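# Pour a ball along gutters into a roofed box

## Task

Get the ball out of the gutter where it starts and into the roofed box, which is open on one side and sits by a different arm. The ball may be rolled from one gutter into another and then into the box. A gutter holds the ball only while its open end is raised; holding its handle vertical lets the ball roll out. The task fails if the box is moved, raised, rotated or tilted beyond a small amount, or if the ball ever touches the floor. For the whole scene, arm3's hand caps the middle_dip goal at +66.5 degrees (its mechanical stop is +117): any larger request is treated as +66.5 and hand_goal_middle_dip then reports that value.

## Robot and tools

Robots: three Kinova Gen3 arms (arm1, arm2, arm3), each with a right hand of three fingers (index, middle, ring) and a thumb, sixteen independent hinge motors. Base poses in the scene frame: arm1 at (-1.714, +0.301, +0.913), arm2 at (0.000, +0.139, +0.888), arm3 at (+1.714, +0.530, +0.862); each base points along its own +x. Reach is roughly 1.05 m from the joint1 axis.

Frame: one scene frame in metres, origin on the floor, +z up. Hand poses are 7 numbers [x, y, z, qw, qx, qy, qz]. The hand point's own axes: +z along straightened fingers toward the tips, +x across the palm away from the thumb, +y out of the palm face. A camera mast sticks out near the wrist on the palm side and can collide.

move: one action. Arguments are arm1, arm2, arm3 (each an optional object) and cameras (list of names from arm1_cam_wrist, arm2_cam_wrist, arm3_cam_wrist, cam_end_1, cam_end_2, cam_gap_1, cam_gap_2, cam_side, cam_top, or "all"; [] for none). Per arm object:
- joints: a dictionary by joint name of absolute goals. joint1_rad..joint7_rad in radians (joints 1, 3, 5, 7 within ±6.283; joint2 ±2.249; joint4 ±2.579; joint6 ±2.099). Hand keys hand_index_mcp ... hand_thumb_ipl on a -1..+1 scale mapped linearly between each hinge's two stops (not radians; -1 generally curls toward the palm). hand_current_limit (-1..1, maps to 0..550 mA cap; starts at +0.4) and hand_speed (-0.96..1; starts at -0.6) are settings.
- target: an absolute hand pose, the 7-number list above, in the scene frame; the hand moves in a straight line from its current hand_target toward it. speed: top linear speed, 0.002 to 0.5 m/s (default 0.25); rotation up to twice that in rad/s. When target is given, joints may hold only hand_ keys, otherwise the call is refused.
- min_time_s: 0.1 to 8 s, lower bound on that arm's joint-motion duration.
All parts start together. Keys left out keep their earlier goals. A move with no action reports everything plus all images.

wait: seconds (0 to 10), optional cameras; commands nothing new.
zoom_image: camera plus region [x0, y0, x1, y1] in pixels of its most recent image (at most 504 by 504), origin top-left.
finished_scene: optional scene (1); final, ball must already rest in the box.

Results: each robot's joint_positions (hand hinges on their -1..1 scale), joint velocities in rad/s ("within noise" = still), joint torques, flange force (may say "no reading"), hand pose and hand_target, hand_goal_<motor> lines, per-motor current in mA (positive pushes toward -1), and hand_state words: moving, goal, blocked (stopped short, still pressing), overload (shut down). "move" lists the commanded robots; "as last shown" marks an uncommanded one. Status words: done (within 1 cm and 2 degrees for a hand), off_target, time_out, not_followed, "pose unreachable", "joint command not followed". A refused call, or a stop during one, cancels later move/wait/finished_scene calls in the same reply.

Behaviour to expect: hand paths are not obstacle-aware, lag, can overshoot speed near a straight arm, and stop after 10 s; an action lasts at most 15 s. The controller clips each step to within 70 mm and 16 degrees of the measured pose. Joint moves can swing the hand widely. The arm keeps pushing after contact.

Finger motors are soft servos: a grip presses only while the goal lies past the object's surface. Current at 495 mA or more for 5 s accumulated shuts a motor off for 10 s. Lower hand_current_limit weakens all fingers; too low may not lift them.

Arm3 limit: its middle_dip goal cannot go beyond +66.5 degrees; request beyond that is clamped.

Hazards: torque-sensor overload or straying over 5 degrees from plan stops that arm for 10 s and drops its hand commands; motors overheat if holding loads or straining (MOTOR HOT at 60 °C, sinking stop at 75 °C). Two robots pressing each other hard fails the task, including closing fingers on another hand; the built-in collision guard is imperfect. Avoid dropping or releasing moving items, slamming, hard pushes, knocking things out of the work area, disturbing the box, and any ball contact with the floor. Loose objects may occasionally get nudged by outside pushes.

Cameras: fixed views plus one wrist camera per arm; calibration data is provided per camera for locating things in images.

Each tool is called after ">>>" as a command line: name --argument value for each argument, lists and objects as JSON in quotes; but a table of rows of numbers goes row by row, as --pt "numbers of a row", without its own name.

## Session

>>> move

Scene clock: 0.00 s.
Joint torques (N m): no reading
Flange force (N): no reading
Joint velocities: within noise
arm1.joint_positions: joint1_rad=-0.875 joint2_rad=-0.399 joint3_rad=-0.024 joint4_rad=+1.320 joint5_rad=-0.007 joint6_rad=+1.906 joint7_rad=+1.601 hand_index_mcp=+0.753 hand_index_abd=+0.000 hand_index_pip=+0.577 hand_index_dip=+0.696 hand_middle_mcp=+0.753 hand_middle_abd=+0.000 hand_middle_pip=+0.577 hand_middle_dip=+0.696 hand_ring_mcp=+0.753 hand_ring_abd=+0.000 hand_ring_pip=+0.577 hand_ring_dip=+0.696 hand_thumb_cmc=+0.714 hand_thumb_axl=+0.677 hand_thumb_mcp=+0.226 hand_thumb_ipl=+0.168 hand_current_limit=+0.400 hand_speed=-0.600
arm1.joint_status: not commanded
arm1.hand_state: goal,goal,goal,goal,goal,goal,goal,goal,goal,goal,goal,goal,goal,goal,goal,goal
arm1.index_mcp_current_ma: 3
arm1.index_abd_current_ma: -2
arm1.index_pip_current_ma: 6
arm1.index_dip_current_ma: 5
arm1.middle_mcp_current_ma: 6
arm1.middle_abd_current_ma: 3
arm1.middle_pip_current_ma: 4
arm1.middle_dip_current_ma: -6
arm1.ring_mcp_current_ma: -10
arm1.ring_abd_current_ma: -4
arm1.ring_pip_current_ma: 2
arm1.ring_dip_current_ma: 9
arm1.thumb_cmc_current_ma: -2
arm1.thumb_axl_current_ma: 10
arm1.thumb_mcp_current_ma: -3
arm1.thumb_ipl_current_ma: -3
arm1.hand_goal_index_mcp: 0.754
arm1.hand_goal_index_abd: 0.000
arm1.hand_goal_index_pip: 0.576
arm1.hand_goal_index_dip: 0.696
arm1.hand_goal_middle_mcp: 0.754
arm1.hand_goal_middle_abd: 0.000
arm1.hand_goal_middle_pip: 0.576
arm1.hand_goal_middle_dip: 0.696
arm1.hand_goal_ring_mcp: 0.754
arm1.hand_goal_ring_abd: 0.000
arm1.hand_goal_ring_pip: 0.576
arm1.hand_goal_ring_dip: 0.696
arm1.hand_goal_thumb_cmc: 0.714
arm1.hand_goal_thumb_axl: 0.678
arm1.hand_goal_thumb_mcp: 0.226
arm1.hand_goal_thumb_ipl: 0.168
arm1.hand: x=-1.6032 y=+0.4784 z=+1.4947 quat_wxyz=(+0.149, -0.351, +0.923, +0.049) (m; scene frame)
arm1.hand_target: x=-1.6032 y=+0.4784 z=+1.4947 quat_wxyz=(+0.149, -0.351, +0.923, +0.049) (m; scene frame)
arm1.hand_status: not commanded
arm2.joint_positions: joint1_rad=+0.224 joint2_rad=-0.483 joint3_rad=-0.011 joint4_rad=+1.492 joint5_rad=-0.107 joint6_rad=+1.870 joint7_rad=+1.501 hand_index_mcp=+0.753 hand_index_abd=+0.000 hand_index_pip=+0.577 hand_index_dip=+0.696 hand_middle_mcp=+0.753 hand_middle_abd=+0.000 hand_middle_pip=+0.577 hand_middle_dip=+0.696 hand_ring_mcp=+0.753 hand_ring_abd=+0.000 hand_ring_pip=+0.577 hand_ring_dip=+0.696 hand_thumb_cmc=+0.714 hand_thumb_axl=+0.677 hand_thumb_mcp=+0.226 hand_thumb_ipl=+0.168 hand_current_limit=+0.400 hand_speed=-0.600
arm2.joint_status: not commanded
arm2.hand_state: goal,goal,goal,goal,goal,goal,goal,goal,goal,goal,goal,goal,goal,goal,goal,goal
arm2.index_mcp_current_ma: 1
arm2.index_abd_current_ma: -11
arm2.index_pip_current_ma: -13
arm2.index_dip_current_ma: 5
arm2.middle_mcp_current_ma: 12
arm2.middle_abd_current_ma: 16
arm2.middle_pip_current_ma: 6
arm2.middle_dip_current_ma: -4
arm2.ring_mcp_current_ma: -3
arm2.ring_abd_current_ma: -8
arm2.ring_pip_current_ma: 1
arm2.ring_dip_current_ma: 1
arm2.thumb_cmc_current_ma: 3
arm2.thumb_axl_current_ma: -7
arm2.thumb_mcp_current_ma: -9
arm2.thumb_ipl_current_ma: -13
arm2.hand_goal_index_mcp: 0.754
arm2.hand_goal_index_abd: 0.000
arm2.hand_goal_index_pip: 0.576
arm2.hand_goal_index_dip: 0.696
arm2.hand_goal_middle_mcp: 0.754
arm2.hand_goal_middle_abd: 0.000
arm2.hand_goal_middle_pip: 0.576
arm2.hand_goal_middle_dip: 0.696
arm2.hand_goal_ring_mcp: 0.754
arm2.hand_goal_ring_abd: 0.000
arm2.hand_goal_ring_pip: 0.576
arm2.hand_goal_ring_dip: 0.696
arm2.hand_goal_thumb_cmc: 0.714
arm2.hand_goal_thumb_axl: 0.678
arm2.hand_goal_thumb_mcp: 0.226
arm2.hand_goal_thumb_ipl: 0.168
arm2.hand: x=+0.0530 y=-0.0524 z=+1.4360 quat_wxyz=(+0.115, +0.783, +0.607, -0.069) (m; scene frame)
arm2.hand_target: x=+0.0530 y=-0.0524 z=+1.4360 quat_wxyz=(+0.115, +0.783, +0.607, -0.069) (m; scene frame)
arm2.hand_status: not commanded
arm3.joint_positions: joint1_rad=-0.074 joint2_rad=-0.469 joint3_rad=-0.107 joint4_rad=+1.387 joint5_rad=+0.001 joint6_rad=+1.867 joint7_rad=+1.699 hand_index_mcp=+0.753 hand_index_abd=+0.000 hand_index_pip=+0.577 hand_index_dip=+0.696 hand_middle_mcp=+0.753 hand_middle_abd=+0.000 hand_middle_pip=+0.577 hand_middle_dip=+0.696 hand_ring_mcp=+0.753 hand_ring_abd=+0.000 hand_ring_pip=+0.577 hand_ring_dip=+0.696 hand_thumb_cmc=+0.714 hand_thumb_axl=+0.677 hand_thumb_mcp=+0.226 hand_thumb_ipl=+0.168 hand_current_limit=+0.400 hand_speed=-0.600
arm3.joint_status: not commanded
arm3.hand_state: goal,goal,goal,goal,goal,goal,goal,goal,goal,goal,goal,goal,goal,goal,goal,goal
arm3.index_mcp_current_ma: -7
arm3.index_abd_current_ma: -11
arm3.index_pip_current_ma: 5
arm3.index_dip_current_ma: 8
arm3.middle_mcp_current_ma: 5
arm3.middle_abd_current_ma: -13
arm3.middle_pip_current_ma: -4
arm3.middle_dip_current_ma: -8
arm3.ring_mcp_current_ma: -4
arm3.ring_abd_current_ma: 11
arm3.ring_pip_current_ma: -6
arm3.ring_dip_current_ma: 10
arm3.thumb_cmc_current_ma: -9
arm3.thumb_axl_current_ma: 9
arm3.thumb_mcp_current_ma: 7
arm3.thumb_ipl_current_ma: 1
arm3.hand_goal_index_mcp: 0.754
arm3.hand_goal_index_abd: 0.000
arm3.hand_goal_index_pip: 0.576
arm3.hand_goal_index_dip: 0.696
arm3.hand_goal_middle_mcp: 0.754
arm3.hand_goal_middle_abd: 0.000
arm3.hand_goal_middle_pip: 0.576
arm3.hand_goal_middle_dip: 0.696
arm3.hand_goal_ring_mcp: 0.754
arm3.hand_goal_ring_abd: 0.000
arm3.hand_goal_ring_pip: 0.576
arm3.hand_goal_ring_dip: 0.696
arm3.hand_goal_thumb_cmc: 0.714
arm3.hand_goal_thumb_axl: 0.678
arm3.hand_goal_thumb_mcp: 0.226
arm3.hand_goal_thumb_ipl: 0.168
arm3.hand: x=+1.5825 y=+0.3875 z=+1.4294 quat_wxyz=(-0.006, +0.950, +0.257, -0.178) (m; scene frame)
arm3.hand_target: x=+1.5825 y=+0.3875 z=+1.4294 quat_wxyz=(-0.006, +0.950, +0.257, -0.178) (m; scene frame)
arm3.hand_status: not commanded
pictures: arm1_cam_wrist, arm2_cam_wrist, arm3_cam_wrist, cam_end_1, cam_end_2, cam_gap_1, cam_gap_2, cam_side, cam_top

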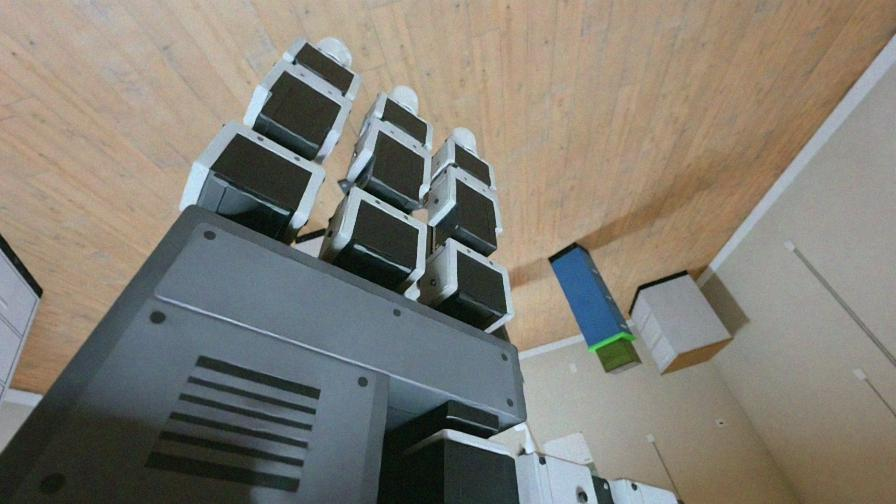

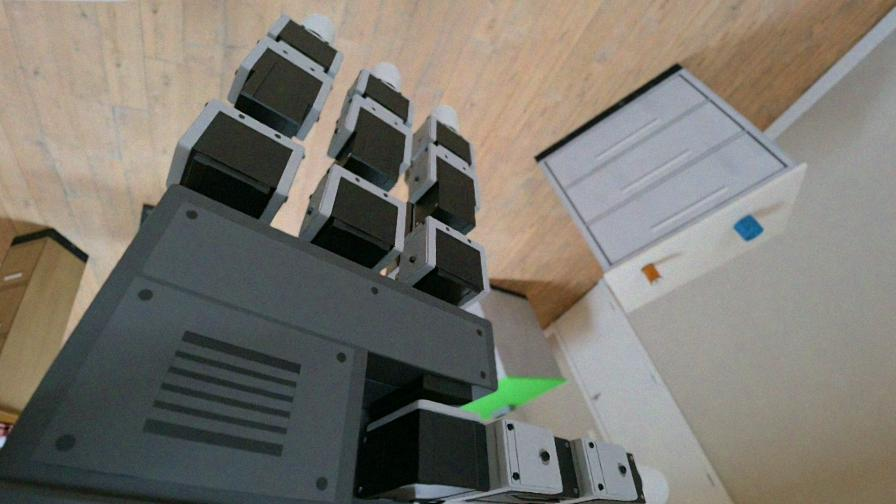

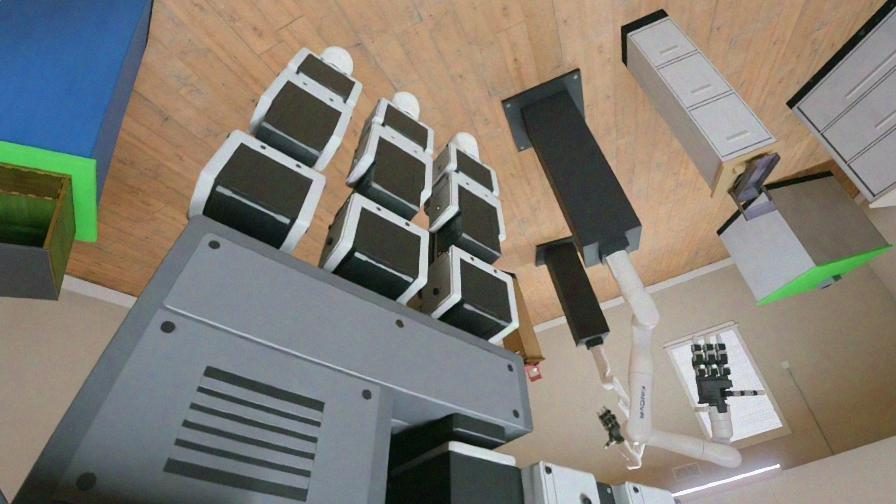

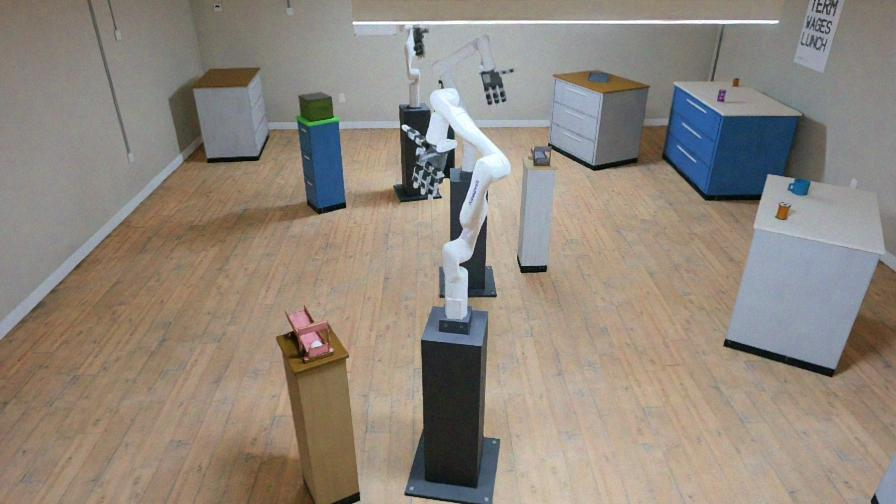

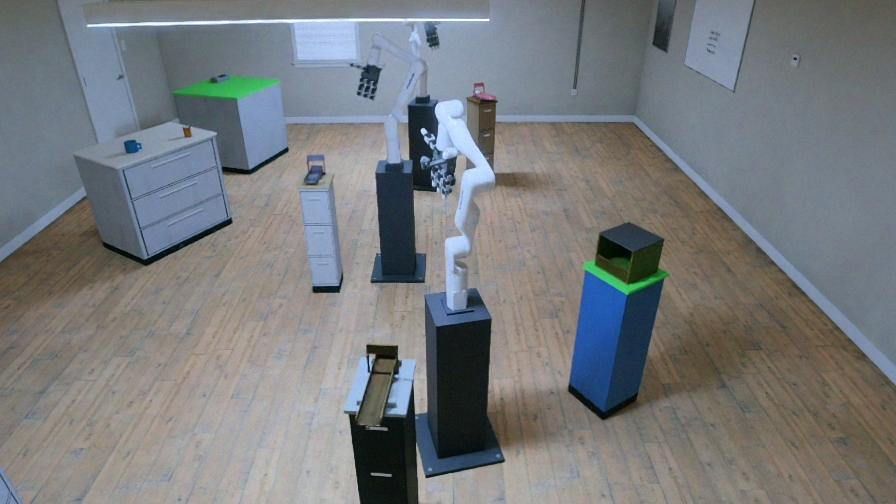

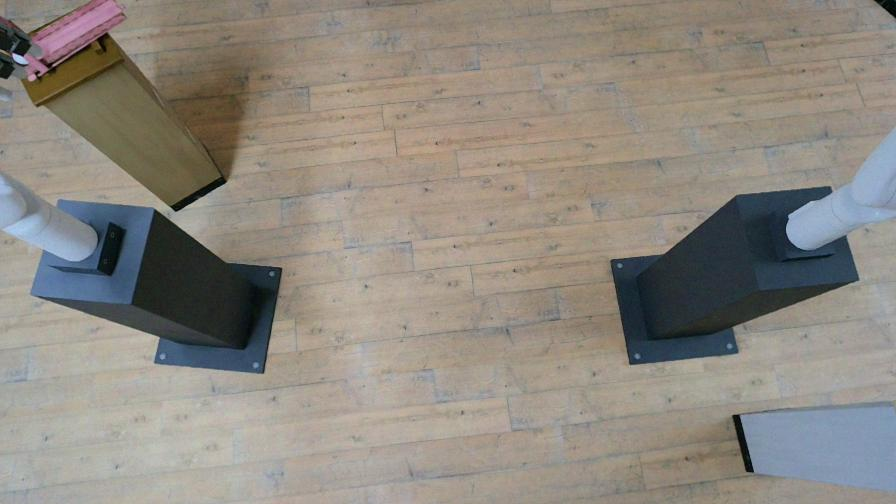

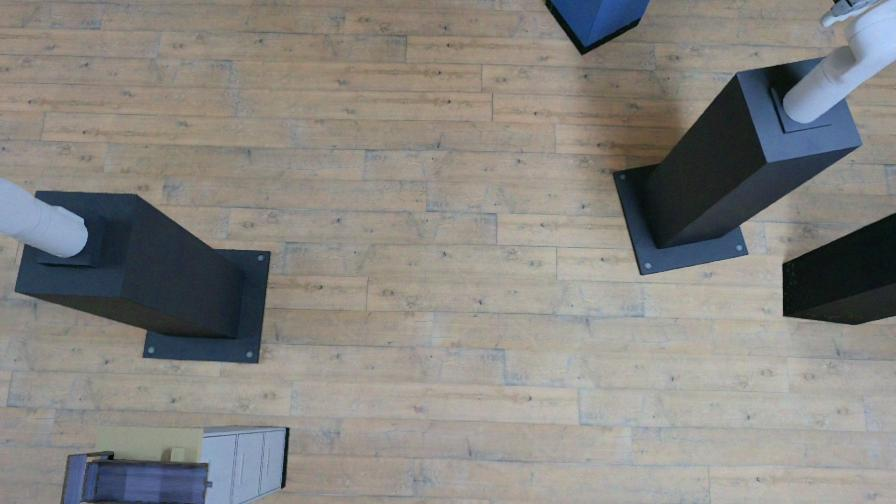

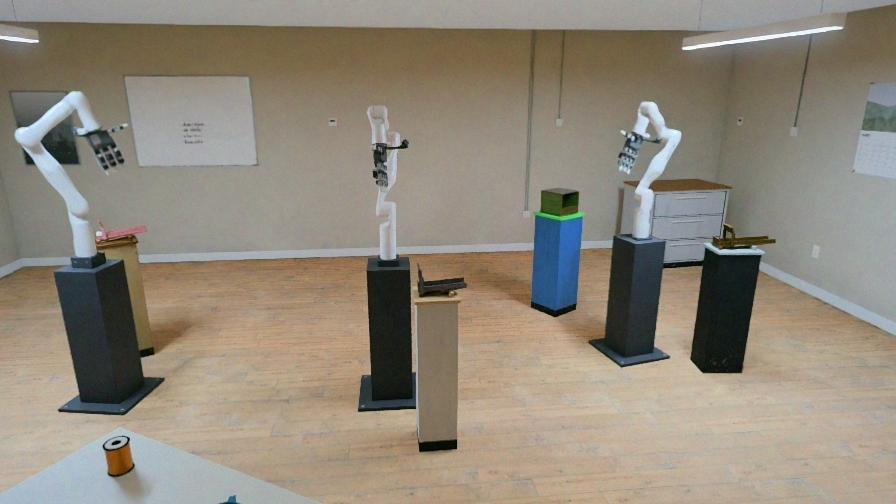

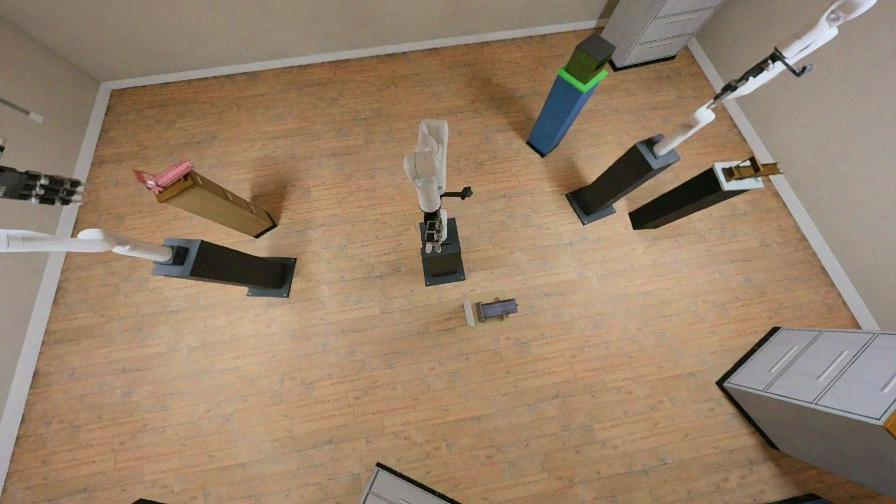

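>>> zoom_image --camera "cam_end_1" --region '[240, 280, 400, 400]'

>>> zoom_image --camera "cam_side" --region '[60, 190, 180, 290]'

>>> zoom_image --camera "cam_top" --region '[110, 130, 230, 230]'

>>> zoom_image --camera "cam_gap_1" --region '[0, 0, 150, 120]'

Scaled by 3.150.

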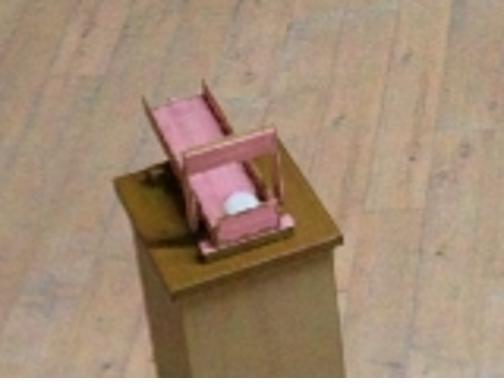

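Scaled by 4.200.

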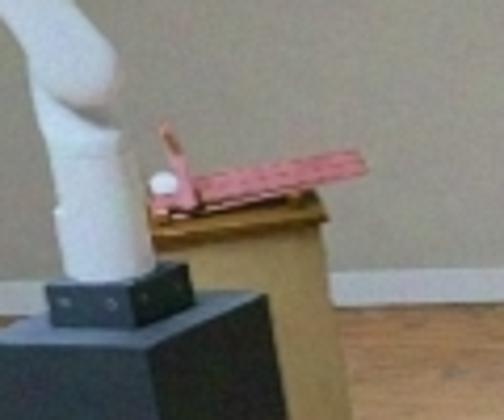

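Scaled by 4.200.

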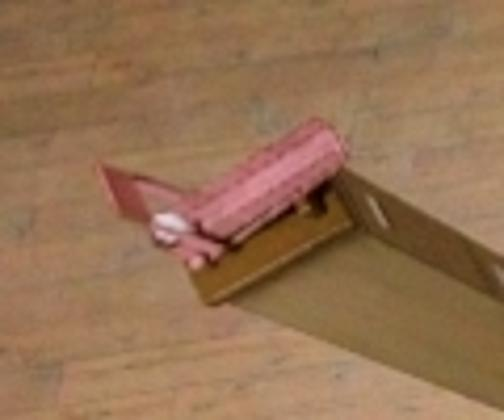

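Scaled by 3.360.

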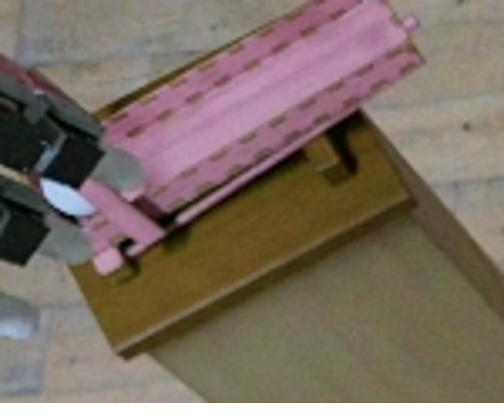

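>>> zoom_image --camera "cam_end_2" --region '[330, 330, 430, 440]'

>>> zoom_image --camera "cam_end_2" --region '[570, 210, 690, 310]'

>>> zoom_image --camera "cam_side" --region '[680, 210, 800, 290]'

>>> zoom_image --camera "cam_side" --region '[400, 250, 500, 320]'

>>> zoom_image --camera "cam_gap_2" --region '[40, 400, 240, 504]'

>>> zoom_image --camera "cam_top" --region '[440, 280, 540, 340]'

Scaled by 4.582.

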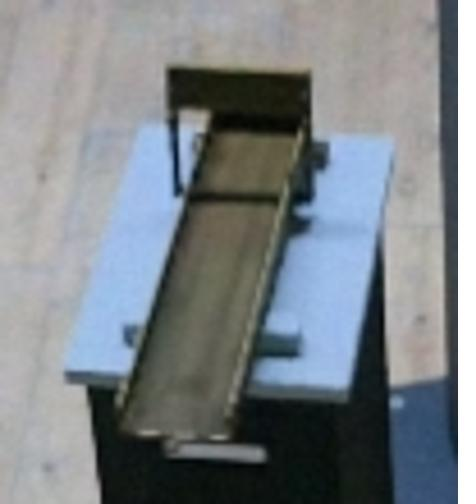

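Scaled by 4.200.

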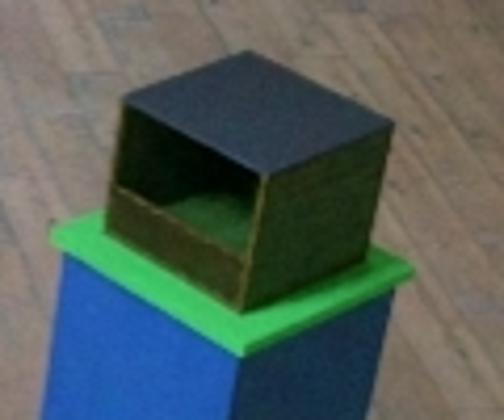

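Scaled by 4.200.

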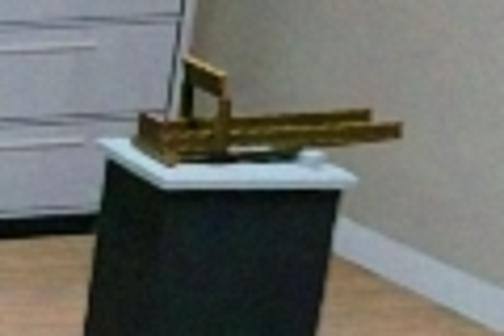

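Scaled by 5.040.

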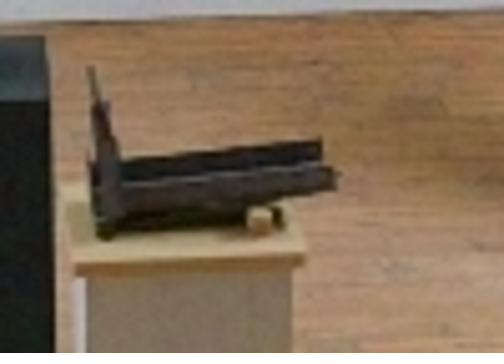

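Scaled by 2.520.

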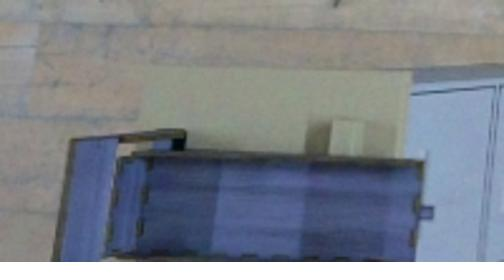

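Scaled by 5.040.

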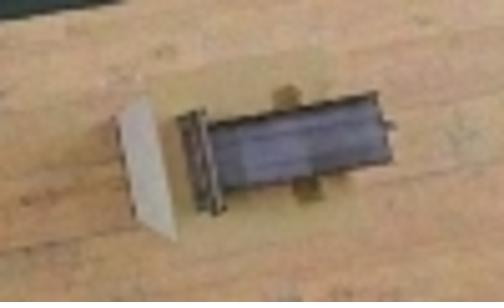

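>>> move --arm1 '{"target": [-1.853, 0.599, 1.12, 0.0707, -0.9009, 0.4045, 0.140], "speed": 0.3}' --cameras '["arm1_cam_wrist", "cam_side", "cam_end_1", "cam_gap_1"]'

Scene clock: 7.20 s.
Joint torques (N m): arm1=[0.44 -6.12 0.7 -7.49 -0.64 -0.49 -0.13] | arm2=[-1.04 3.01 0.94 -7.55 -0.05 -0.58 0.04] | arm3=[0.19 0.59 0.75 -8.73 -0.53 -0.86 0.22]
Flange force (N): arm1=[2.5 5.5 -2.5] | arm2=[3.9 4.1 1.0] | arm3=[-0.1 1.7 3.7]
move: arm1 done
Joint velocities: within noise
arm1.joint_positions: joint1_rad=-1.483 joint2_rad=+0.101 joint3_rad=-0.425 joint4_rad=+2.231 joint5_rad=-0.235 joint6_rad=+0.561 joint7_rad=+2.357 hand_index_mcp=+0.753 hand_index_abd=+0.000 hand_index_pip=+0.577 hand_index_dip=+0.696 hand_middle_mcp=+0.753 hand_middle_abd=+0.000 hand_middle_pip=+0.577 hand_middle_dip=+0.696 hand_ring_mcp=+0.753 hand_ring_abd=+0.000 hand_ring_pip=+0.577 hand_ring_dip=+0.696 hand_thumb_cmc=+0.716 hand_thumb_axl=+0.677 hand_thumb_mcp=+0.223 hand_thumb_ipl=+0.168 hand_current_limit=+0.400 hand_speed=-0.600
arm1.joint_status: not commanded
arm1.hand_state: goal,goal,goal,goal,goal,goal,goal,goal,goal,goal,goal,goal,goal,goal,goal,goal
arm1.index_mcp_current_ma: -3
arm1.index_abd_current_ma: 5
arm1.index_pip_current_ma: 10
arm1.index_dip_current_ma: 7
arm1.middle_mcp_current_ma: 6
arm1.middle_abd_current_ma: -4
arm1.middle_pip_current_ma: 6
arm1.middle_dip_current_ma: -4
arm1.ring_mcp_current_ma: -1
arm1.ring_abd_current_ma: -12
arm1.ring_pip_current_ma: 4
arm1.ring_dip_current_ma: 3
arm1.thumb_cmc_current_ma: 5
arm1.thumb_axl_current_ma: 10
arm1.thumb_mcp_current_ma: -4
arm1.thumb_ipl_current_ma: -3
arm1.hand_goal_index_mcp: 0.754
arm1.hand_goal_index_abd: 0.000
arm1.hand_goal_index_pip: 0.576
arm1.hand_goal_index_dip: 0.696
arm1.hand_goal_middle_mcp: 0.754
arm1.hand_goal_middle_abd: 0.000
arm1.hand_goal_middle_pip: 0.576
arm1.hand_goal_middle_dip: 0.696
arm1.hand_goal_ring_mcp: 0.754
arm1.hand_goal_ring_abd: 0.000
arm1.hand_goal_ring_pip: 0.576
arm1.hand_goal_ring_dip: 0.696
arm1.hand_goal_thumb_cmc: 0.714
arm1.hand_goal_thumb_axl: 0.678
arm1.hand_goal_thumb_mcp: 0.226
arm1.hand_goal_thumb_ipl: 0.168
arm1.hand: x=-1.8530 y=+0.5990 z=+1.1200 quat_wxyz=(+0.071, -0.901, +0.405, +0.140)
arm1.hand_target: x=-1.8530 y=+0.5990 z=+1.1200 quat_wxyz=(+0.071, -0.901, +0.405, +0.140)
arm1.hand_status: done (0.000 m and 0.0 deg from the pose sent, 0.466 m and 90.0 deg at the start)
arm2, arm3: as last shown
arm2.joint_positions: joint1_rad=+0.224 joint2_rad=-0.483 joint3_rad=-0.011 joint4_rad=+1.492 joint5_rad=-0.107 joint6_rad=+1.870 joint7_rad=+1.501 hand_index_mcp=+0.753 hand_index_abd=+0.000 hand_index_pip=+0.577 hand_index_dip=+0.696 hand_middle_mcp=+0.753 hand_middle_abd=+0.000 hand_middle_pip=+0.577 hand_middle_dip=+0.696 hand_ring_mcp=+0.753 hand_ring_abd=+0.000 hand_ring_pip=+0.577 hand_ring_dip=+0.696 hand_thumb_cmc=+0.714 hand_thumb_axl=+0.677 hand_thumb_mcp=+0.224 hand_thumb_ipl=+0.168 hand_current_limit=+0.400 hand_speed=-0.600
arm2.index_mcp_current_ma: 3
arm2.index_abd_current_ma: -6
arm2.index_pip_current_ma: -6
arm2.middle_mcp_current_ma: 2
arm2.middle_abd_current_ma: 13
arm2.middle_pip_current_ma: 8
arm2.middle_dip_current_ma: -10
arm2.ring_mcp_current_ma: -5
arm2.ring_abd_current_ma: -10
arm2.ring_pip_current_ma: 13
arm2.ring_dip_current_ma: 0
arm2.thumb_mcp_current_ma: -18
arm2.thumb_ipl_current_ma: -5
arm3.joint_positions: joint1_rad=-0.074 joint2_rad=-0.469 joint3_rad=-0.107 joint4_rad=+1.387 joint5_rad=+0.001 joint6_rad=+1.867 joint7_rad=+1.699 hand_index_mcp=+0.753 hand_index_abd=+0.000 hand_index_pip=+0.577 hand_index_dip=+0.696 hand_middle_mcp=+0.753 hand_middle_abd=+0.000 hand_middle_pip=+0.577 hand_middle_dip=+0.696 hand_ring_mcp=+0.753 hand_ring_abd=+0.000 hand_ring_pip=+0.577 hand_ring_dip=+0.696 hand_thumb_cmc=+0.714 hand_thumb_axl=+0.677 hand_thumb_mcp=+0.224 hand_thumb_ipl=+0.168 hand_current_limit=+0.400 hand_speed=-0.600
arm3.index_mcp_current_ma: -9
arm3.index_abd_current_ma: -6
arm3.index_pip_current_ma: 7
arm3.index_dip_current_ma: 6
arm3.middle_mcp_current_ma: 1
arm3.middle_abd_current_ma: -12
arm3.middle_pip_current_ma: 2
arm3.middle_dip_current_ma: -7
arm3.ring_mcp_current_ma: -5
arm3.ring_abd_current_ma: 12
arm3.ring_pip_current_ma: -7
arm3.ring_dip_current_ma: 4
arm3.thumb_cmc_current_ma: -6
arm3.thumb_axl_current_ma: 5
arm3.thumb_mcp_current_ma: -2
arm3.thumb_ipl_current_ma: 8
pictures: arm1_cam_wrist, cam_end_1, cam_gap_1, cam_side
arm1_cam_wrist: T_world_to_cam=[[-0.95435, 0.16928, 0.2461, -2.11006], [0.2982, 0.49256, 0.81759, -0.70344], [0.01718, 0.85366, -0.52055, 0.2314]] pos_world=[-1.80795, 0.50614, 1.21487]

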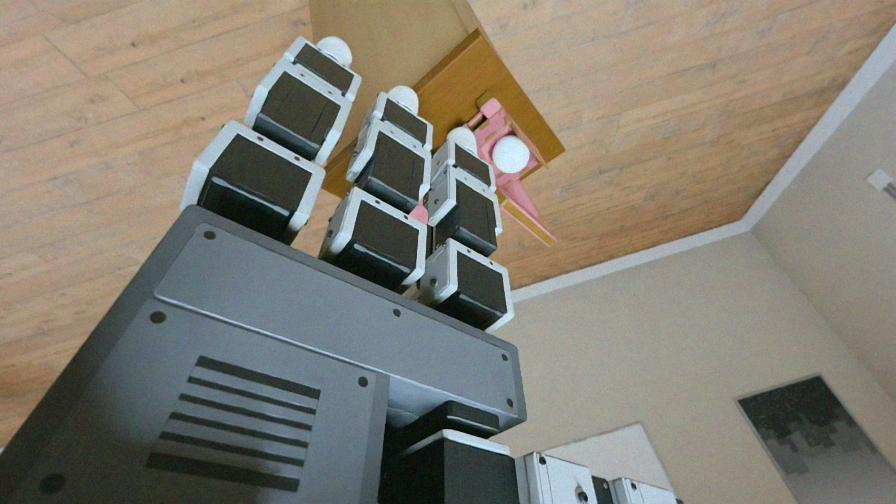

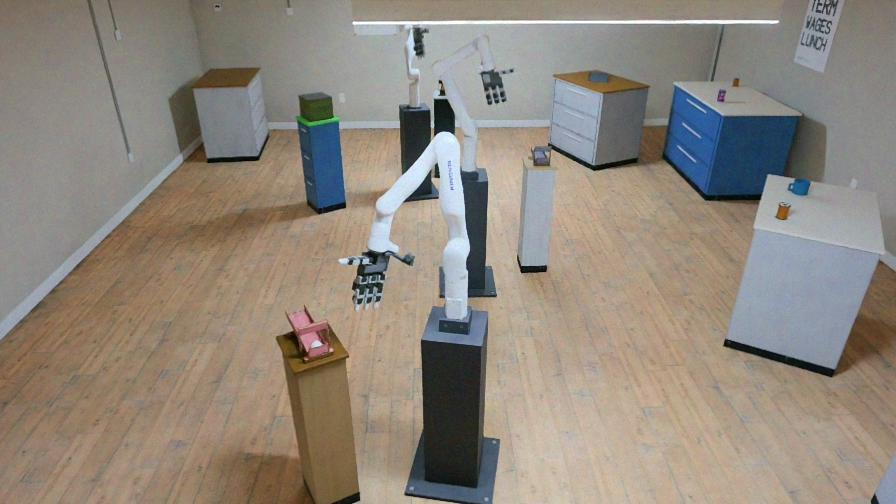

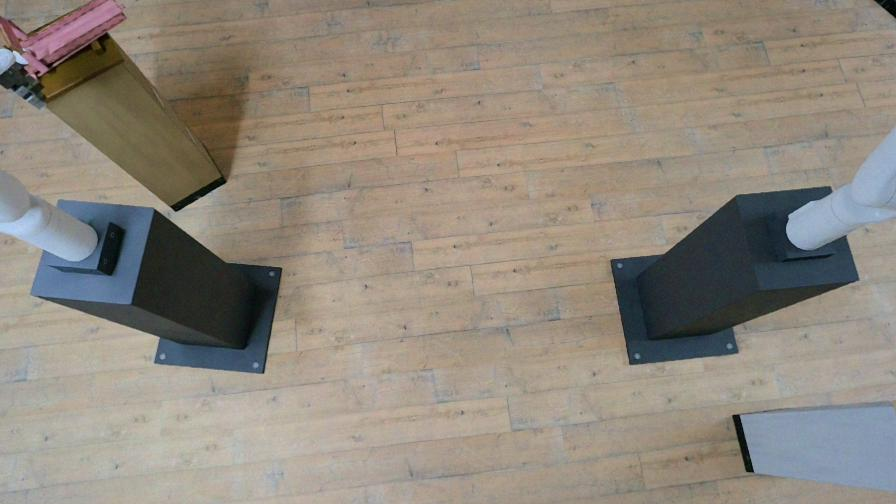

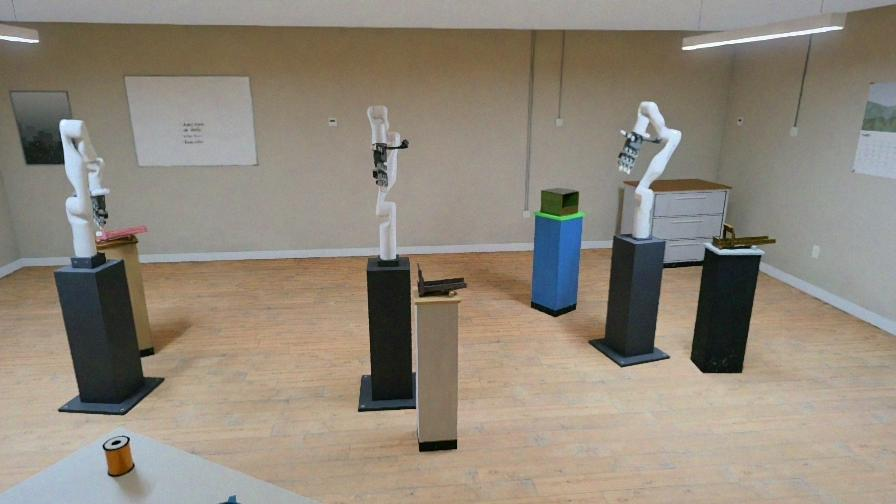

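>>> move --arm1 '{"target": [-1.68, 0.57, 1.07, 0.0707, -0.9009, 0.4045, 0.140], "speed": 0.3}' --cameras '["arm1_cam_wrist"]'

>>> zoom_image --camera "arm1_cam_wrist" --region '[440, 0, 896, 300]'

Scene clock: 8.87 s.
Joint torques (N m): arm1=[0.5 -7.83 0.39 -5.99 -0.73 0.26 -0.14] | arm2=[-0.97 3 0.93 -7.51 -0.06 -0.58 0.01] | arm3=[0.21 0.64 0.78 -8.76 -0.52 -0.86 0.21]
Flange force (N): arm1=[-1.0 6.5 -2.1] | arm2=[3.8 3.9 0.8] | arm3=[0.0 1.8 3.8]
move: arm1 done
Joint velocities: within noise
arm1.joint_positions: joint1_rad=-0.997 joint2_rad=+0.264 joint3_rad=-0.285 joint4_rad=+2.250 joint5_rad=-0.423 joint6_rad=+0.558 joint7_rad=+3.157 hand_index_mcp=+0.753 hand_index_abd=+0.000 hand_index_pip=+0.577 hand_index_dip=+0.696 hand_middle_mcp=+0.753 hand_middle_abd=+0.000 hand_middle_pip=+0.577 hand_middle_dip=+0.696 hand_ring_mcp=+0.753 hand_ring_abd=+0.000 hand_ring_pip=+0.577 hand_ring_dip=+0.696 hand_thumb_cmc=+0.718 hand_thumb_axl=+0.677 hand_thumb_mcp=+0.223 hand_thumb_ipl=+0.168 hand_current_limit=+0.400 hand_speed=-0.600
arm1.joint_status: not commanded
arm1.hand_state: goal,goal,goal,goal,goal,goal,goal,goal,goal,goal,goal,goal,goal,goal,goal,goal
arm1.index_mcp_current_ma: 4
arm1.index_abd_current_ma: 3
arm1.index_pip_current_ma: 7
arm1.index_dip_current_ma: 2
arm1.middle_mcp_current_ma: 8
arm1.middle_abd_current_ma: 1
arm1.middle_pip_current_ma: 0
arm1.middle_dip_current_ma: -5
arm1.ring_mcp_current_ma: -7
arm1.ring_abd_current_ma: -7
arm1.ring_pip_current_ma: 7
arm1.ring_dip_current_ma: 6
arm1.thumb_cmc_current_ma: 3
arm1.thumb_axl_current_ma: 8
arm1.thumb_mcp_current_ma: -2
arm1.thumb_ipl_current_ma: -8
arm1.hand_goal_index_mcp: 0.754
arm1.hand_goal_index_abd: 0.000
arm1.hand_goal_index_pip: 0.576
arm1.hand_goal_index_dip: 0.696
arm1.hand_goal_middle_mcp: 0.754
arm1.hand_goal_middle_abd: 0.000
arm1.hand_goal_middle_pip: 0.576
arm1.hand_goal_middle_dip: 0.696
arm1.hand_goal_ring_mcp: 0.754
arm1.hand_goal_ring_abd: 0.000
arm1.hand_goal_ring_pip: 0.576
arm1.hand_goal_ring_dip: 0.696
arm1.hand_goal_thumb_cmc: 0.714
arm1.hand_goal_thumb_axl: 0.678
arm1.hand_goal_thumb_mcp: 0.226
arm1.hand_goal_thumb_ipl: 0.168
arm1.hand: x=-1.6800 y=+0.5700 z=+1.0700 quat_wxyz=(+0.071, -0.901, +0.405, +0.140)
arm1.hand_target: x=-1.6800 y=+0.5700 z=+1.0700 quat_wxyz=(+0.071, -0.901, +0.405, +0.140)
arm1.hand_status: done (0.000 m and 0.0 deg from the pose sent, 0.182 m and 0.0 deg at the start)
arm2, arm3: as last shown
arm2.index_mcp_current_ma: -8
arm2.index_abd_current_ma: -9
arm2.index_pip_current_ma: -1
arm2.index_dip_current_ma: 3
arm2.middle_abd_current_ma: 9
arm2.middle_pip_current_ma: 5
arm2.middle_dip_current_ma: -9
arm2.ring_mcp_current_ma: -6
arm2.ring_abd_current_ma: -6
arm2.ring_pip_current_ma: 10
arm2.ring_dip_current_ma: 2
arm2.thumb_cmc_current_ma: 4
arm2.thumb_axl_current_ma: -15
arm2.thumb_mcp_current_ma: -28
arm2.thumb_ipl_current_ma: -13
arm3.index_abd_current_ma: -11
arm3.index_pip_current_ma: 3
arm3.index_dip_current_ma: 9
arm3.middle_mcp_current_ma: 0
arm3.middle_abd_current_ma: -8
arm3.middle_pip_current_ma: -6
arm3.middle_dip_current_ma: -5
arm3.ring_mcp_current_ma: -9
arm3.ring_abd_current_ma: 13
arm3.ring_pip_current_ma: -10
arm3.ring_dip_current_ma: 9
arm3.thumb_mcp_current_ma: -6
arm3.thumb_ipl_current_ma: -2
arm1_cam_wrist: T_world_to_cam=[[-0.95435, 0.16928, 0.2461, -1.92775], [0.2982, 0.49256, 0.81759, -0.69986], [0.01718, 0.85366, -0.52055, 0.22716]] pos_world=[-1.63495, 0.47714, 1.16487]

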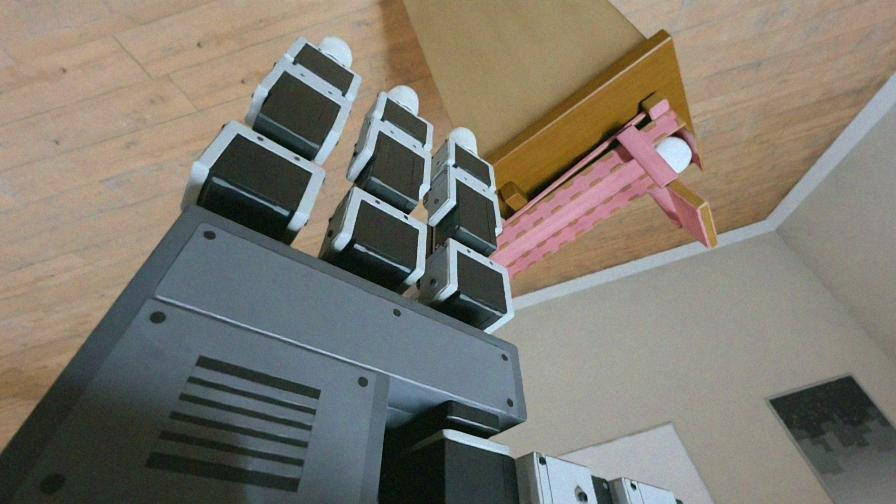

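Scaled by 1.105.

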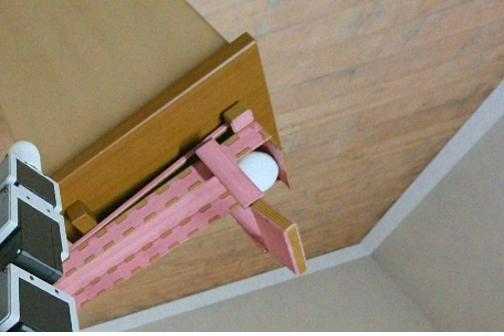

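>>> zoom_image --camera "arm1_cam_wrist" --region '[490, 20, 730, 290]'

>>> zoom_image --camera "arm1_cam_wrist" --region '[610, 80, 730, 260]'

Scaled by 1.867.

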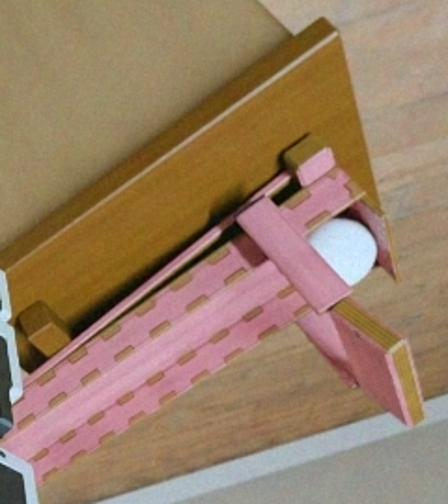

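Scaled by 2.800.

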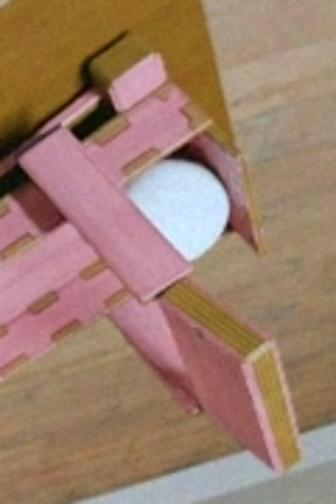

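>>> move --arm1 '{"target": [-1.84, 0.63, 1.09, 0.0707, -0.9009, 0.4045, 0.140], "speed": 0.3}' --cameras '["arm1_cam_wrist"]'

>>> zoom_image --camera "arm1_cam_wrist" --region '[440, 0, 700, 300]'

Scene clock: 11.27 s.
Joint torques (N m): arm1=[0.51 -8.15 0.53 -6.9 -0.61 -0.42 -0.2] | arm2=[-0.97 3.01 0.94 -7.49 -0.05 -0.57 0.04] | arm3=[0.16 0.63 0.72 -8.77 -0.54 -0.87 0.19]
Flange force (N): arm1=[2.8 5.2 -3.1] | arm2=[3.8 4.0 0.8] | arm3=[0.1 1.6 3.9]
move: arm1 done
Joint velocities: within noise
arm1.joint_positions: joint1_rad=-1.555 joint2_rad=+0.227 joint3_rad=-0.315 joint4_rad=+2.204 joint5_rad=-0.241 joint6_rad=+0.471 joint7_rad=+2.422 hand_index_mcp=+0.753 hand_index_abd=+0.000 hand_index_pip=+0.577 hand_index_dip=+0.696 hand_middle_mcp=+0.753 hand_middle_abd=+0.000 hand_middle_pip=+0.577 hand_middle_dip=+0.696 hand_ring_mcp=+0.753 hand_ring_abd=+0.000 hand_ring_pip=+0.577 hand_ring_dip=+0.696 hand_thumb_cmc=+0.718 hand_thumb_axl=+0.677 hand_thumb_mcp=+0.223 hand_thumb_ipl=+0.168 hand_current_limit=+0.400 hand_speed=-0.600
arm1.joint_status: not commanded
arm1.hand_state: goal,goal,goal,goal,goal,goal,goal,goal,goal,goal,goal,goal,goal,goal,goal,goal
arm1.index_mcp_current_ma: 6
arm1.index_abd_current_ma: -1
arm1.index_pip_current_ma: 5
arm1.index_dip_current_ma: 8
arm1.middle_mcp_current_ma: 3
arm1.middle_abd_current_ma: 5
arm1.middle_pip_current_ma: 8
arm1.middle_dip_current_ma: -4
arm1.ring_mcp_current_ma: -10
arm1.ring_abd_current_ma: -7
arm1.ring_pip_current_ma: 3
arm1.ring_dip_current_ma: 8
arm1.thumb_cmc_current_ma: -1
arm1.thumb_axl_current_ma: 5
arm1.thumb_mcp_current_ma: -6
arm1.thumb_ipl_current_ma: 0
arm1.hand_goal_index_mcp: 0.754
arm1.hand_goal_index_abd: 0.000
arm1.hand_goal_index_pip: 0.576
arm1.hand_goal_index_dip: 0.696
arm1.hand_goal_middle_mcp: 0.754
arm1.hand_goal_middle_abd: 0.000
arm1.hand_goal_middle_pip: 0.576
arm1.hand_goal_middle_dip: 0.696
arm1.hand_goal_ring_mcp: 0.754
arm1.hand_goal_ring_abd: 0.000
arm1.hand_goal_ring_pip: 0.576
arm1.hand_goal_ring_dip: 0.696
arm1.hand_goal_thumb_cmc: 0.714
arm1.hand_goal_thumb_axl: 0.678
arm1.hand_goal_thumb_mcp: 0.226
arm1.hand_goal_thumb_ipl: 0.168
arm1.hand: x=-1.8400 y=+0.6300 z=+1.0900 quat_wxyz=(+0.071, -0.901, +0.405, +0.140)
arm1.hand_target: x=-1.8400 y=+0.6300 z=+1.0900 quat_wxyz=(+0.071, -0.901, +0.405, +0.140)
arm1.hand_status: done (0.000 m and 0.0 deg from the pose sent, 0.172 m and 0.0 deg at the start)
arm2, arm3: as last shown
arm2.index_mcp_current_ma: -10
arm2.index_abd_current_ma: -5
arm2.index_dip_current_ma: 7
arm2.middle_mcp_current_ma: -10
arm2.middle_abd_current_ma: 11
arm2.middle_pip_current_ma: 1
arm2.middle_dip_current_ma: -8
arm2.ring_mcp_current_ma: -11
arm2.ring_abd_current_ma: -4
arm2.ring_pip_current_ma: -3
arm2.ring_dip_current_ma: -5
arm2.thumb_cmc_current_ma: 1
arm2.thumb_axl_current_ma: -10
arm2.thumb_mcp_current_ma: -12
arm2.thumb_ipl_current_ma: -11
arm3.index_mcp_current_ma: -3
arm3.index_abd_current_ma: -12
arm3.index_pip_current_ma: 6
arm3.index_dip_current_ma: 5
arm3.middle_mcp_current_ma: 2
arm3.middle_abd_current_ma: -12
arm3.middle_pip_current_ma: -2
arm3.middle_dip_current_ma: -2
arm3.ring_mcp_current_ma: -7
arm3.ring_abd_current_ma: 11
arm3.ring_pip_current_ma: -3
arm3.ring_dip_current_ma: 8
arm3.thumb_cmc_current_ma: -7
arm3.thumb_axl_current_ma: 4
arm3.thumb_mcp_current_ma: 5
arm3.thumb_ipl_current_ma: 2
arm1_cam_wrist: T_world_to_cam=[[-0.95435, 0.16928, 0.2461, -2.09552], [0.2982, 0.49256, 0.81759, -0.69806], [0.01718, 0.85366, -0.52055, 0.1891]] pos_world=[-1.79495, 0.53714, 1.18487]

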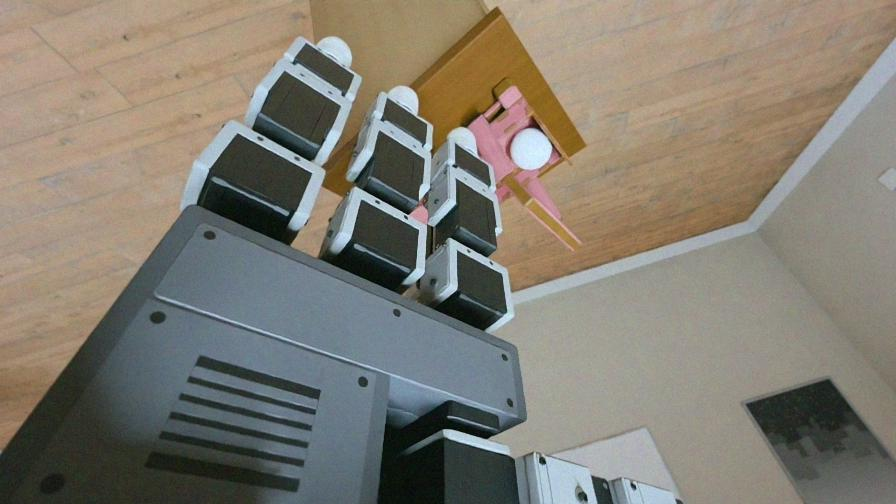

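Scaled by 1.680.

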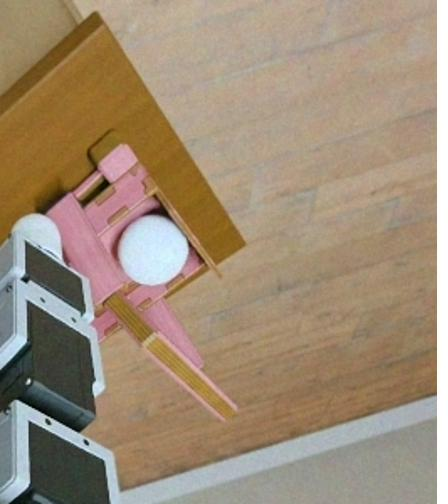

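>>> move --arm1 '{"target": [-1.72, 0.66, 1.26, 0.0707, -0.9009, 0.4045, 0.140], "speed": 0.35}'

>>> move --arm1 '{"target": [-1.673, 0.88, 1.18, -0.049, -0.923, -0.351, 0.149], "speed": 0.35}' --cameras '["arm1_cam_wrist"]'

>>> zoom_image --camera "arm1_cam_wrist" --region '[440, 0, 800, 300]'

Scene clock: 14.67 s.
Joint torques (N m): arm1=[0.4 -8.6 0.84 -9.29 -1.01 -0.25 -0.17] | arm2=[-0.94 2.99 0.95 -7.47 -0.03 -0.54 -0.01] | arm3=[0.24 0.65 0.77 -8.76 -0.53 -0.88 0.2]
Flange force (N): arm1=[2.0 6.5 1.1] | arm2=[3.7 3.9 0.8] | arm3=[0.1 1.7 3.8]
move: arm1 done
Joint velocities: within noise
arm1.joint_positions: joint1_rad=-1.308 joint2_rad=+0.113 joint3_rad=-0.177 joint4_rad=+1.698 joint5_rad=-0.263 joint6_rad=+1.164 joint7_rad=+2.676 hand_index_mcp=+0.753 hand_index_abd=+0.000 hand_index_pip=+0.577 hand_index_dip=+0.696 hand_middle_mcp=+0.753 hand_middle_abd=+0.000 hand_middle_pip=+0.577 hand_middle_dip=+0.696 hand_ring_mcp=+0.753 hand_ring_abd=+0.000 hand_ring_pip=+0.577 hand_ring_dip=+0.696 hand_thumb_cmc=+0.718 hand_thumb_axl=+0.677 hand_thumb_mcp=+0.223 hand_thumb_ipl=+0.168 hand_current_limit=+0.400 hand_speed=-0.600
arm1.joint_status: not commanded
arm1.hand_state: goal,goal,goal,goal,goal,goal,goal,goal,goal,goal,goal,goal,goal,goal,goal,goal
arm1.index_mcp_current_ma: 7
arm1.index_abd_current_ma: 2
arm1.index_pip_current_ma: 13
arm1.index_dip_current_ma: 10
arm1.middle_mcp_current_ma: 2
arm1.middle_abd_current_ma: 2
arm1.middle_pip_current_ma: 8
arm1.middle_dip_current_ma: -2
arm1.ring_mcp_current_ma: -9
arm1.ring_abd_current_ma: -11
arm1.ring_pip_current_ma: 3
arm1.ring_dip_current_ma: 9
arm1.thumb_cmc_current_ma: 2
arm1.thumb_axl_current_ma: 10
arm1.thumb_mcp_current_ma: -5
arm1.thumb_ipl_current_ma: -4
arm1.hand_goal_index_mcp: 0.754
arm1.hand_goal_index_abd: 0.000
arm1.hand_goal_index_pip: 0.576
arm1.hand_goal_index_dip: 0.696
arm1.hand_goal_middle_mcp: 0.754
arm1.hand_goal_middle_abd: 0.000
arm1.hand_goal_middle_pip: 0.576
arm1.hand_goal_middle_dip: 0.696
arm1.hand_goal_ring_mcp: 0.754
arm1.hand_goal_ring_abd: 0.000
arm1.hand_goal_ring_pip: 0.576
arm1.hand_goal_ring_dip: 0.696
arm1.hand_goal_thumb_cmc: 0.714
arm1.hand_goal_thumb_axl: 0.678
arm1.hand_goal_thumb_mcp: 0.226
arm1.hand_goal_thumb_ipl: 0.168
arm1.hand: x=-1.7200 y=+0.6600 z=+1.2600 quat_wxyz=(+0.071, -0.901, +0.405, +0.140)
arm1.hand_target: x=-1.7200 y=+0.6600 z=+1.2600 quat_wxyz=(+0.071, -0.901, +0.405, +0.140)
arm1.hand_status: done (0.000 m and 0.0 deg from the pose sent, 0.210 m and 0.0 deg at the start)
arm2, arm3: as last shown
arm2.index_mcp_current_ma: -1
arm2.index_abd_current_ma: -9
arm2.index_pip_current_ma: 2
arm2.index_dip_current_ma: 9
arm2.middle_mcp_current_ma: 1
arm2.middle_abd_current_ma: 3
arm2.middle_pip_current_ma: 0
arm2.middle_dip_current_ma: -9
arm2.ring_mcp_current_ma: -4
arm2.ring_pip_current_ma: 8
arm2.ring_dip_current_ma: 0
arm2.thumb_cmc_current_ma: -2
arm2.thumb_axl_current_ma: -15
arm2.thumb_mcp_current_ma: -20
arm2.thumb_ipl_current_ma: 1
arm3.index_mcp_current_ma: -6
arm3.index_abd_current_ma: -8
arm3.index_pip_current_ma: 7
arm3.index_dip_current_ma: 1
arm3.middle_mcp_current_ma: 4
arm3.middle_abd_current_ma: -10
arm3.middle_dip_current_ma: -8
arm3.ring_mcp_current_ma: -10
arm3.ring_abd_current_ma: 8
arm3.ring_pip_current_ma: -10
arm3.thumb_cmc_current_ma: -4
arm3.thumb_axl_current_ma: 1
arm3.thumb_mcp_current_ma: -1
arm3.thumb_ipl_current_ma: 0
pictures: none

Scene clock: 17.77 s.
Joint torques (N m): arm1=[0.49 -22.69 0.88 -7.98 -0.55 0.48 -0.15] | arm2=[-0.97 2.98 0.88 -7.5 -0.07 -0.57 -0.02] | arm3=[0.22 0.56 0.77 -8.76 -0.55 -0.88 0.16]
Flange force (N): arm1=no reading | arm2=[3.8 3.7 0.8] | arm3=[-0.1 1.5 3.7]
move: arm1 off_target
Joint velocities: arm1=[0 0 0.011 0.002 -0.008 -0.001 0.001] | arm2=[within noise] | arm3=[within noise]
arm1.joint_positions: joint1_rad=-1.701 joint2_rad=+1.162 joint3_rad=-0.322 joint4_rad=+0.035 joint5_rad=+0.060 joint6_rad=+2.018 joint7_rad=+3.833 hand_index_mcp=+0.753 hand_index_abd=+0.000 hand_index_pip=+0.577 hand_index_dip=+0.696 hand_middle_mcp=+0.753 hand_middle_abd=+0.000 hand_middle_pip=+0.577 hand_middle_dip=+0.696 hand_ring_mcp=+0.753 hand_ring_abd=+0.000 hand_ring_pip=+0.577 hand_ring_dip=+0.696 hand_thumb_cmc=+0.712 hand_thumb_axl=+0.677 hand_thumb_mcp=+0.223 hand_thumb_ipl=+0.168 hand_current_limit=+0.400 hand_speed=-0.600
arm1.joint_status: not commanded
arm1.hand_state: goal,goal,goal,goal,goal,goal,goal,goal,goal,goal,goal,goal,goal,goal,goal,goal
arm1.index_mcp_current_ma: 3
arm1.index_abd_current_ma: -2
arm1.index_pip_current_ma: 8
arm1.index_dip_current_ma: 9
arm1.middle_mcp_current_ma: 9
arm1.middle_abd_current_ma: 3
arm1.middle_pip_current_ma: 9
arm1.middle_dip_current_ma: 3
arm1.ring_mcp_current_ma: -7
arm1.ring_abd_current_ma: -8
arm1.ring_pip_current_ma: 4
arm1.ring_dip_current_ma: 10
arm1.thumb_cmc_current_ma: -8
arm1.thumb_axl_current_ma: 12
arm1.thumb_mcp_current_ma: -4
arm1.thumb_ipl_current_ma: -6
arm1.hand_goal_index_mcp: 0.754
arm1.hand_goal_index_abd: 0.000
arm1.hand_goal_index_pip: 0.576
arm1.hand_goal_index_dip: 0.696
arm1.hand_goal_middle_mcp: 0.754
arm1.hand_goal_middle_abd: 0.000
arm1.hand_goal_middle_pip: 0.576
arm1.hand_goal_middle_dip: 0.696
arm1.hand_goal_ring_mcp: 0.754
arm1.hand_goal_ring_abd: 0.000
arm1.hand_goal_ring_pip: 0.576
arm1.hand_goal_ring_dip: 0.696
arm1.hand_goal_thumb_cmc: 0.714
arm1.hand_goal_thumb_axl: 0.678
arm1.hand_goal_thumb_mcp: 0.226
arm1.hand_goal_thumb_ipl: 0.168
arm1.hand: x=-1.6731 y=+0.8788 z=+1.1795 quat_wxyz=(+0.010, -0.927, -0.355, +0.122)
arm1.hand_target: x=-1.6731 y=+0.8788 z=+1.1795 quat_wxyz=(+0.010, -0.927, -0.355, +0.122)
arm1.hand_status: off_target (0.001 m and 7.4 deg from the pose sent, 0.239 m and 90.0 deg at the start; a joint's target at an end of its range on 20 of 93 steps)
arm2, arm3: as last shown
arm2.index_mcp_current_ma: -9
arm2.index_pip_current_ma: -5
arm2.index_dip_current_ma: 6
arm2.middle_mcp_current_ma: 5
arm2.middle_abd_current_ma: 4
arm2.middle_pip_current_ma: -1
arm2.middle_dip_current_ma: -10
arm2.ring_mcp_current_ma: -5
arm2.ring_abd_current_ma: -7
arm2.ring_pip_current_ma: -3
arm2.ring_dip_current_ma: 3
arm2.thumb_cmc_current_ma: 4
arm2.thumb_axl_current_ma: -14
arm2.thumb_mcp_current_ma: -17
arm2.thumb_ipl_current_ma: -7
arm3.index_mcp_current_ma: -7
arm3.index_pip_current_ma: 8
arm3.index_dip_current_ma: 5
arm3.middle_mcp_current_ma: 3
arm3.middle_abd_current_ma: -11
arm3.middle_pip_current_ma: 1
arm3.middle_dip_current_ma: -3
arm3.ring_mcp_current_ma: -8
arm3.ring_abd_current_ma: 6
arm3.ring_pip_current_ma: -6
arm3.ring_dip_current_ma: 6
arm3.thumb_cmc_current_ma: -10
arm3.thumb_axl_current_ma: 8
arm3.thumb_mcp_current_ma: 1
arm3.thumb_ipl_current_ma: -4
arm1_cam_wrist: T_world_to_cam=[[-0.18092, -0.97613, 0.12015, 0.44887], [-0.4979, 0.19626, 0.84474, -2.0471], [-0.84815, 0.093, -0.52152, -0.75775]] pos_world=[-1.58073, 0.91039, 1.28014]

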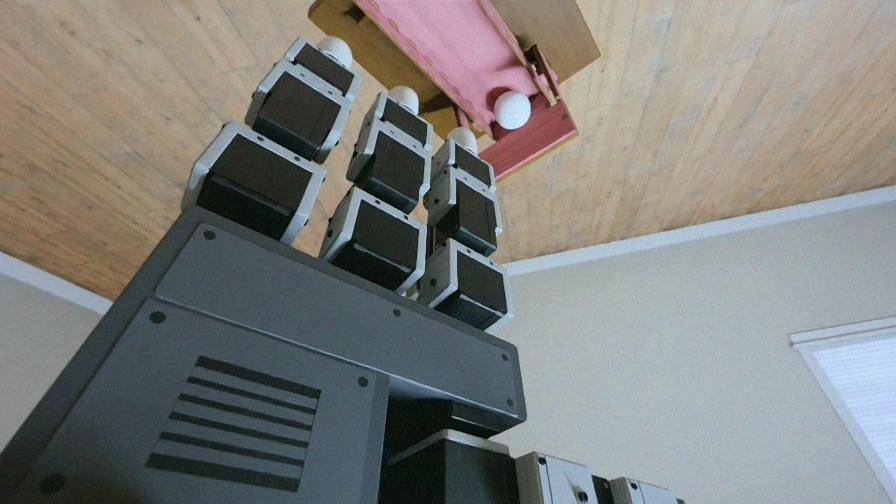

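Scaled by 1.400.

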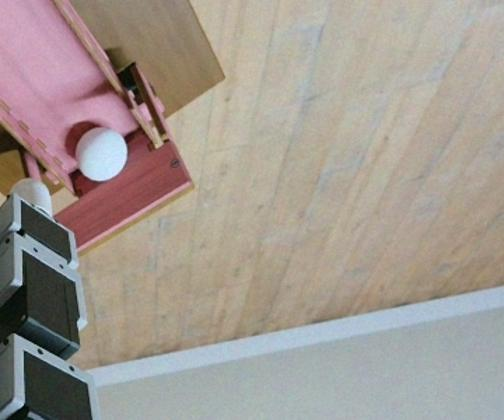

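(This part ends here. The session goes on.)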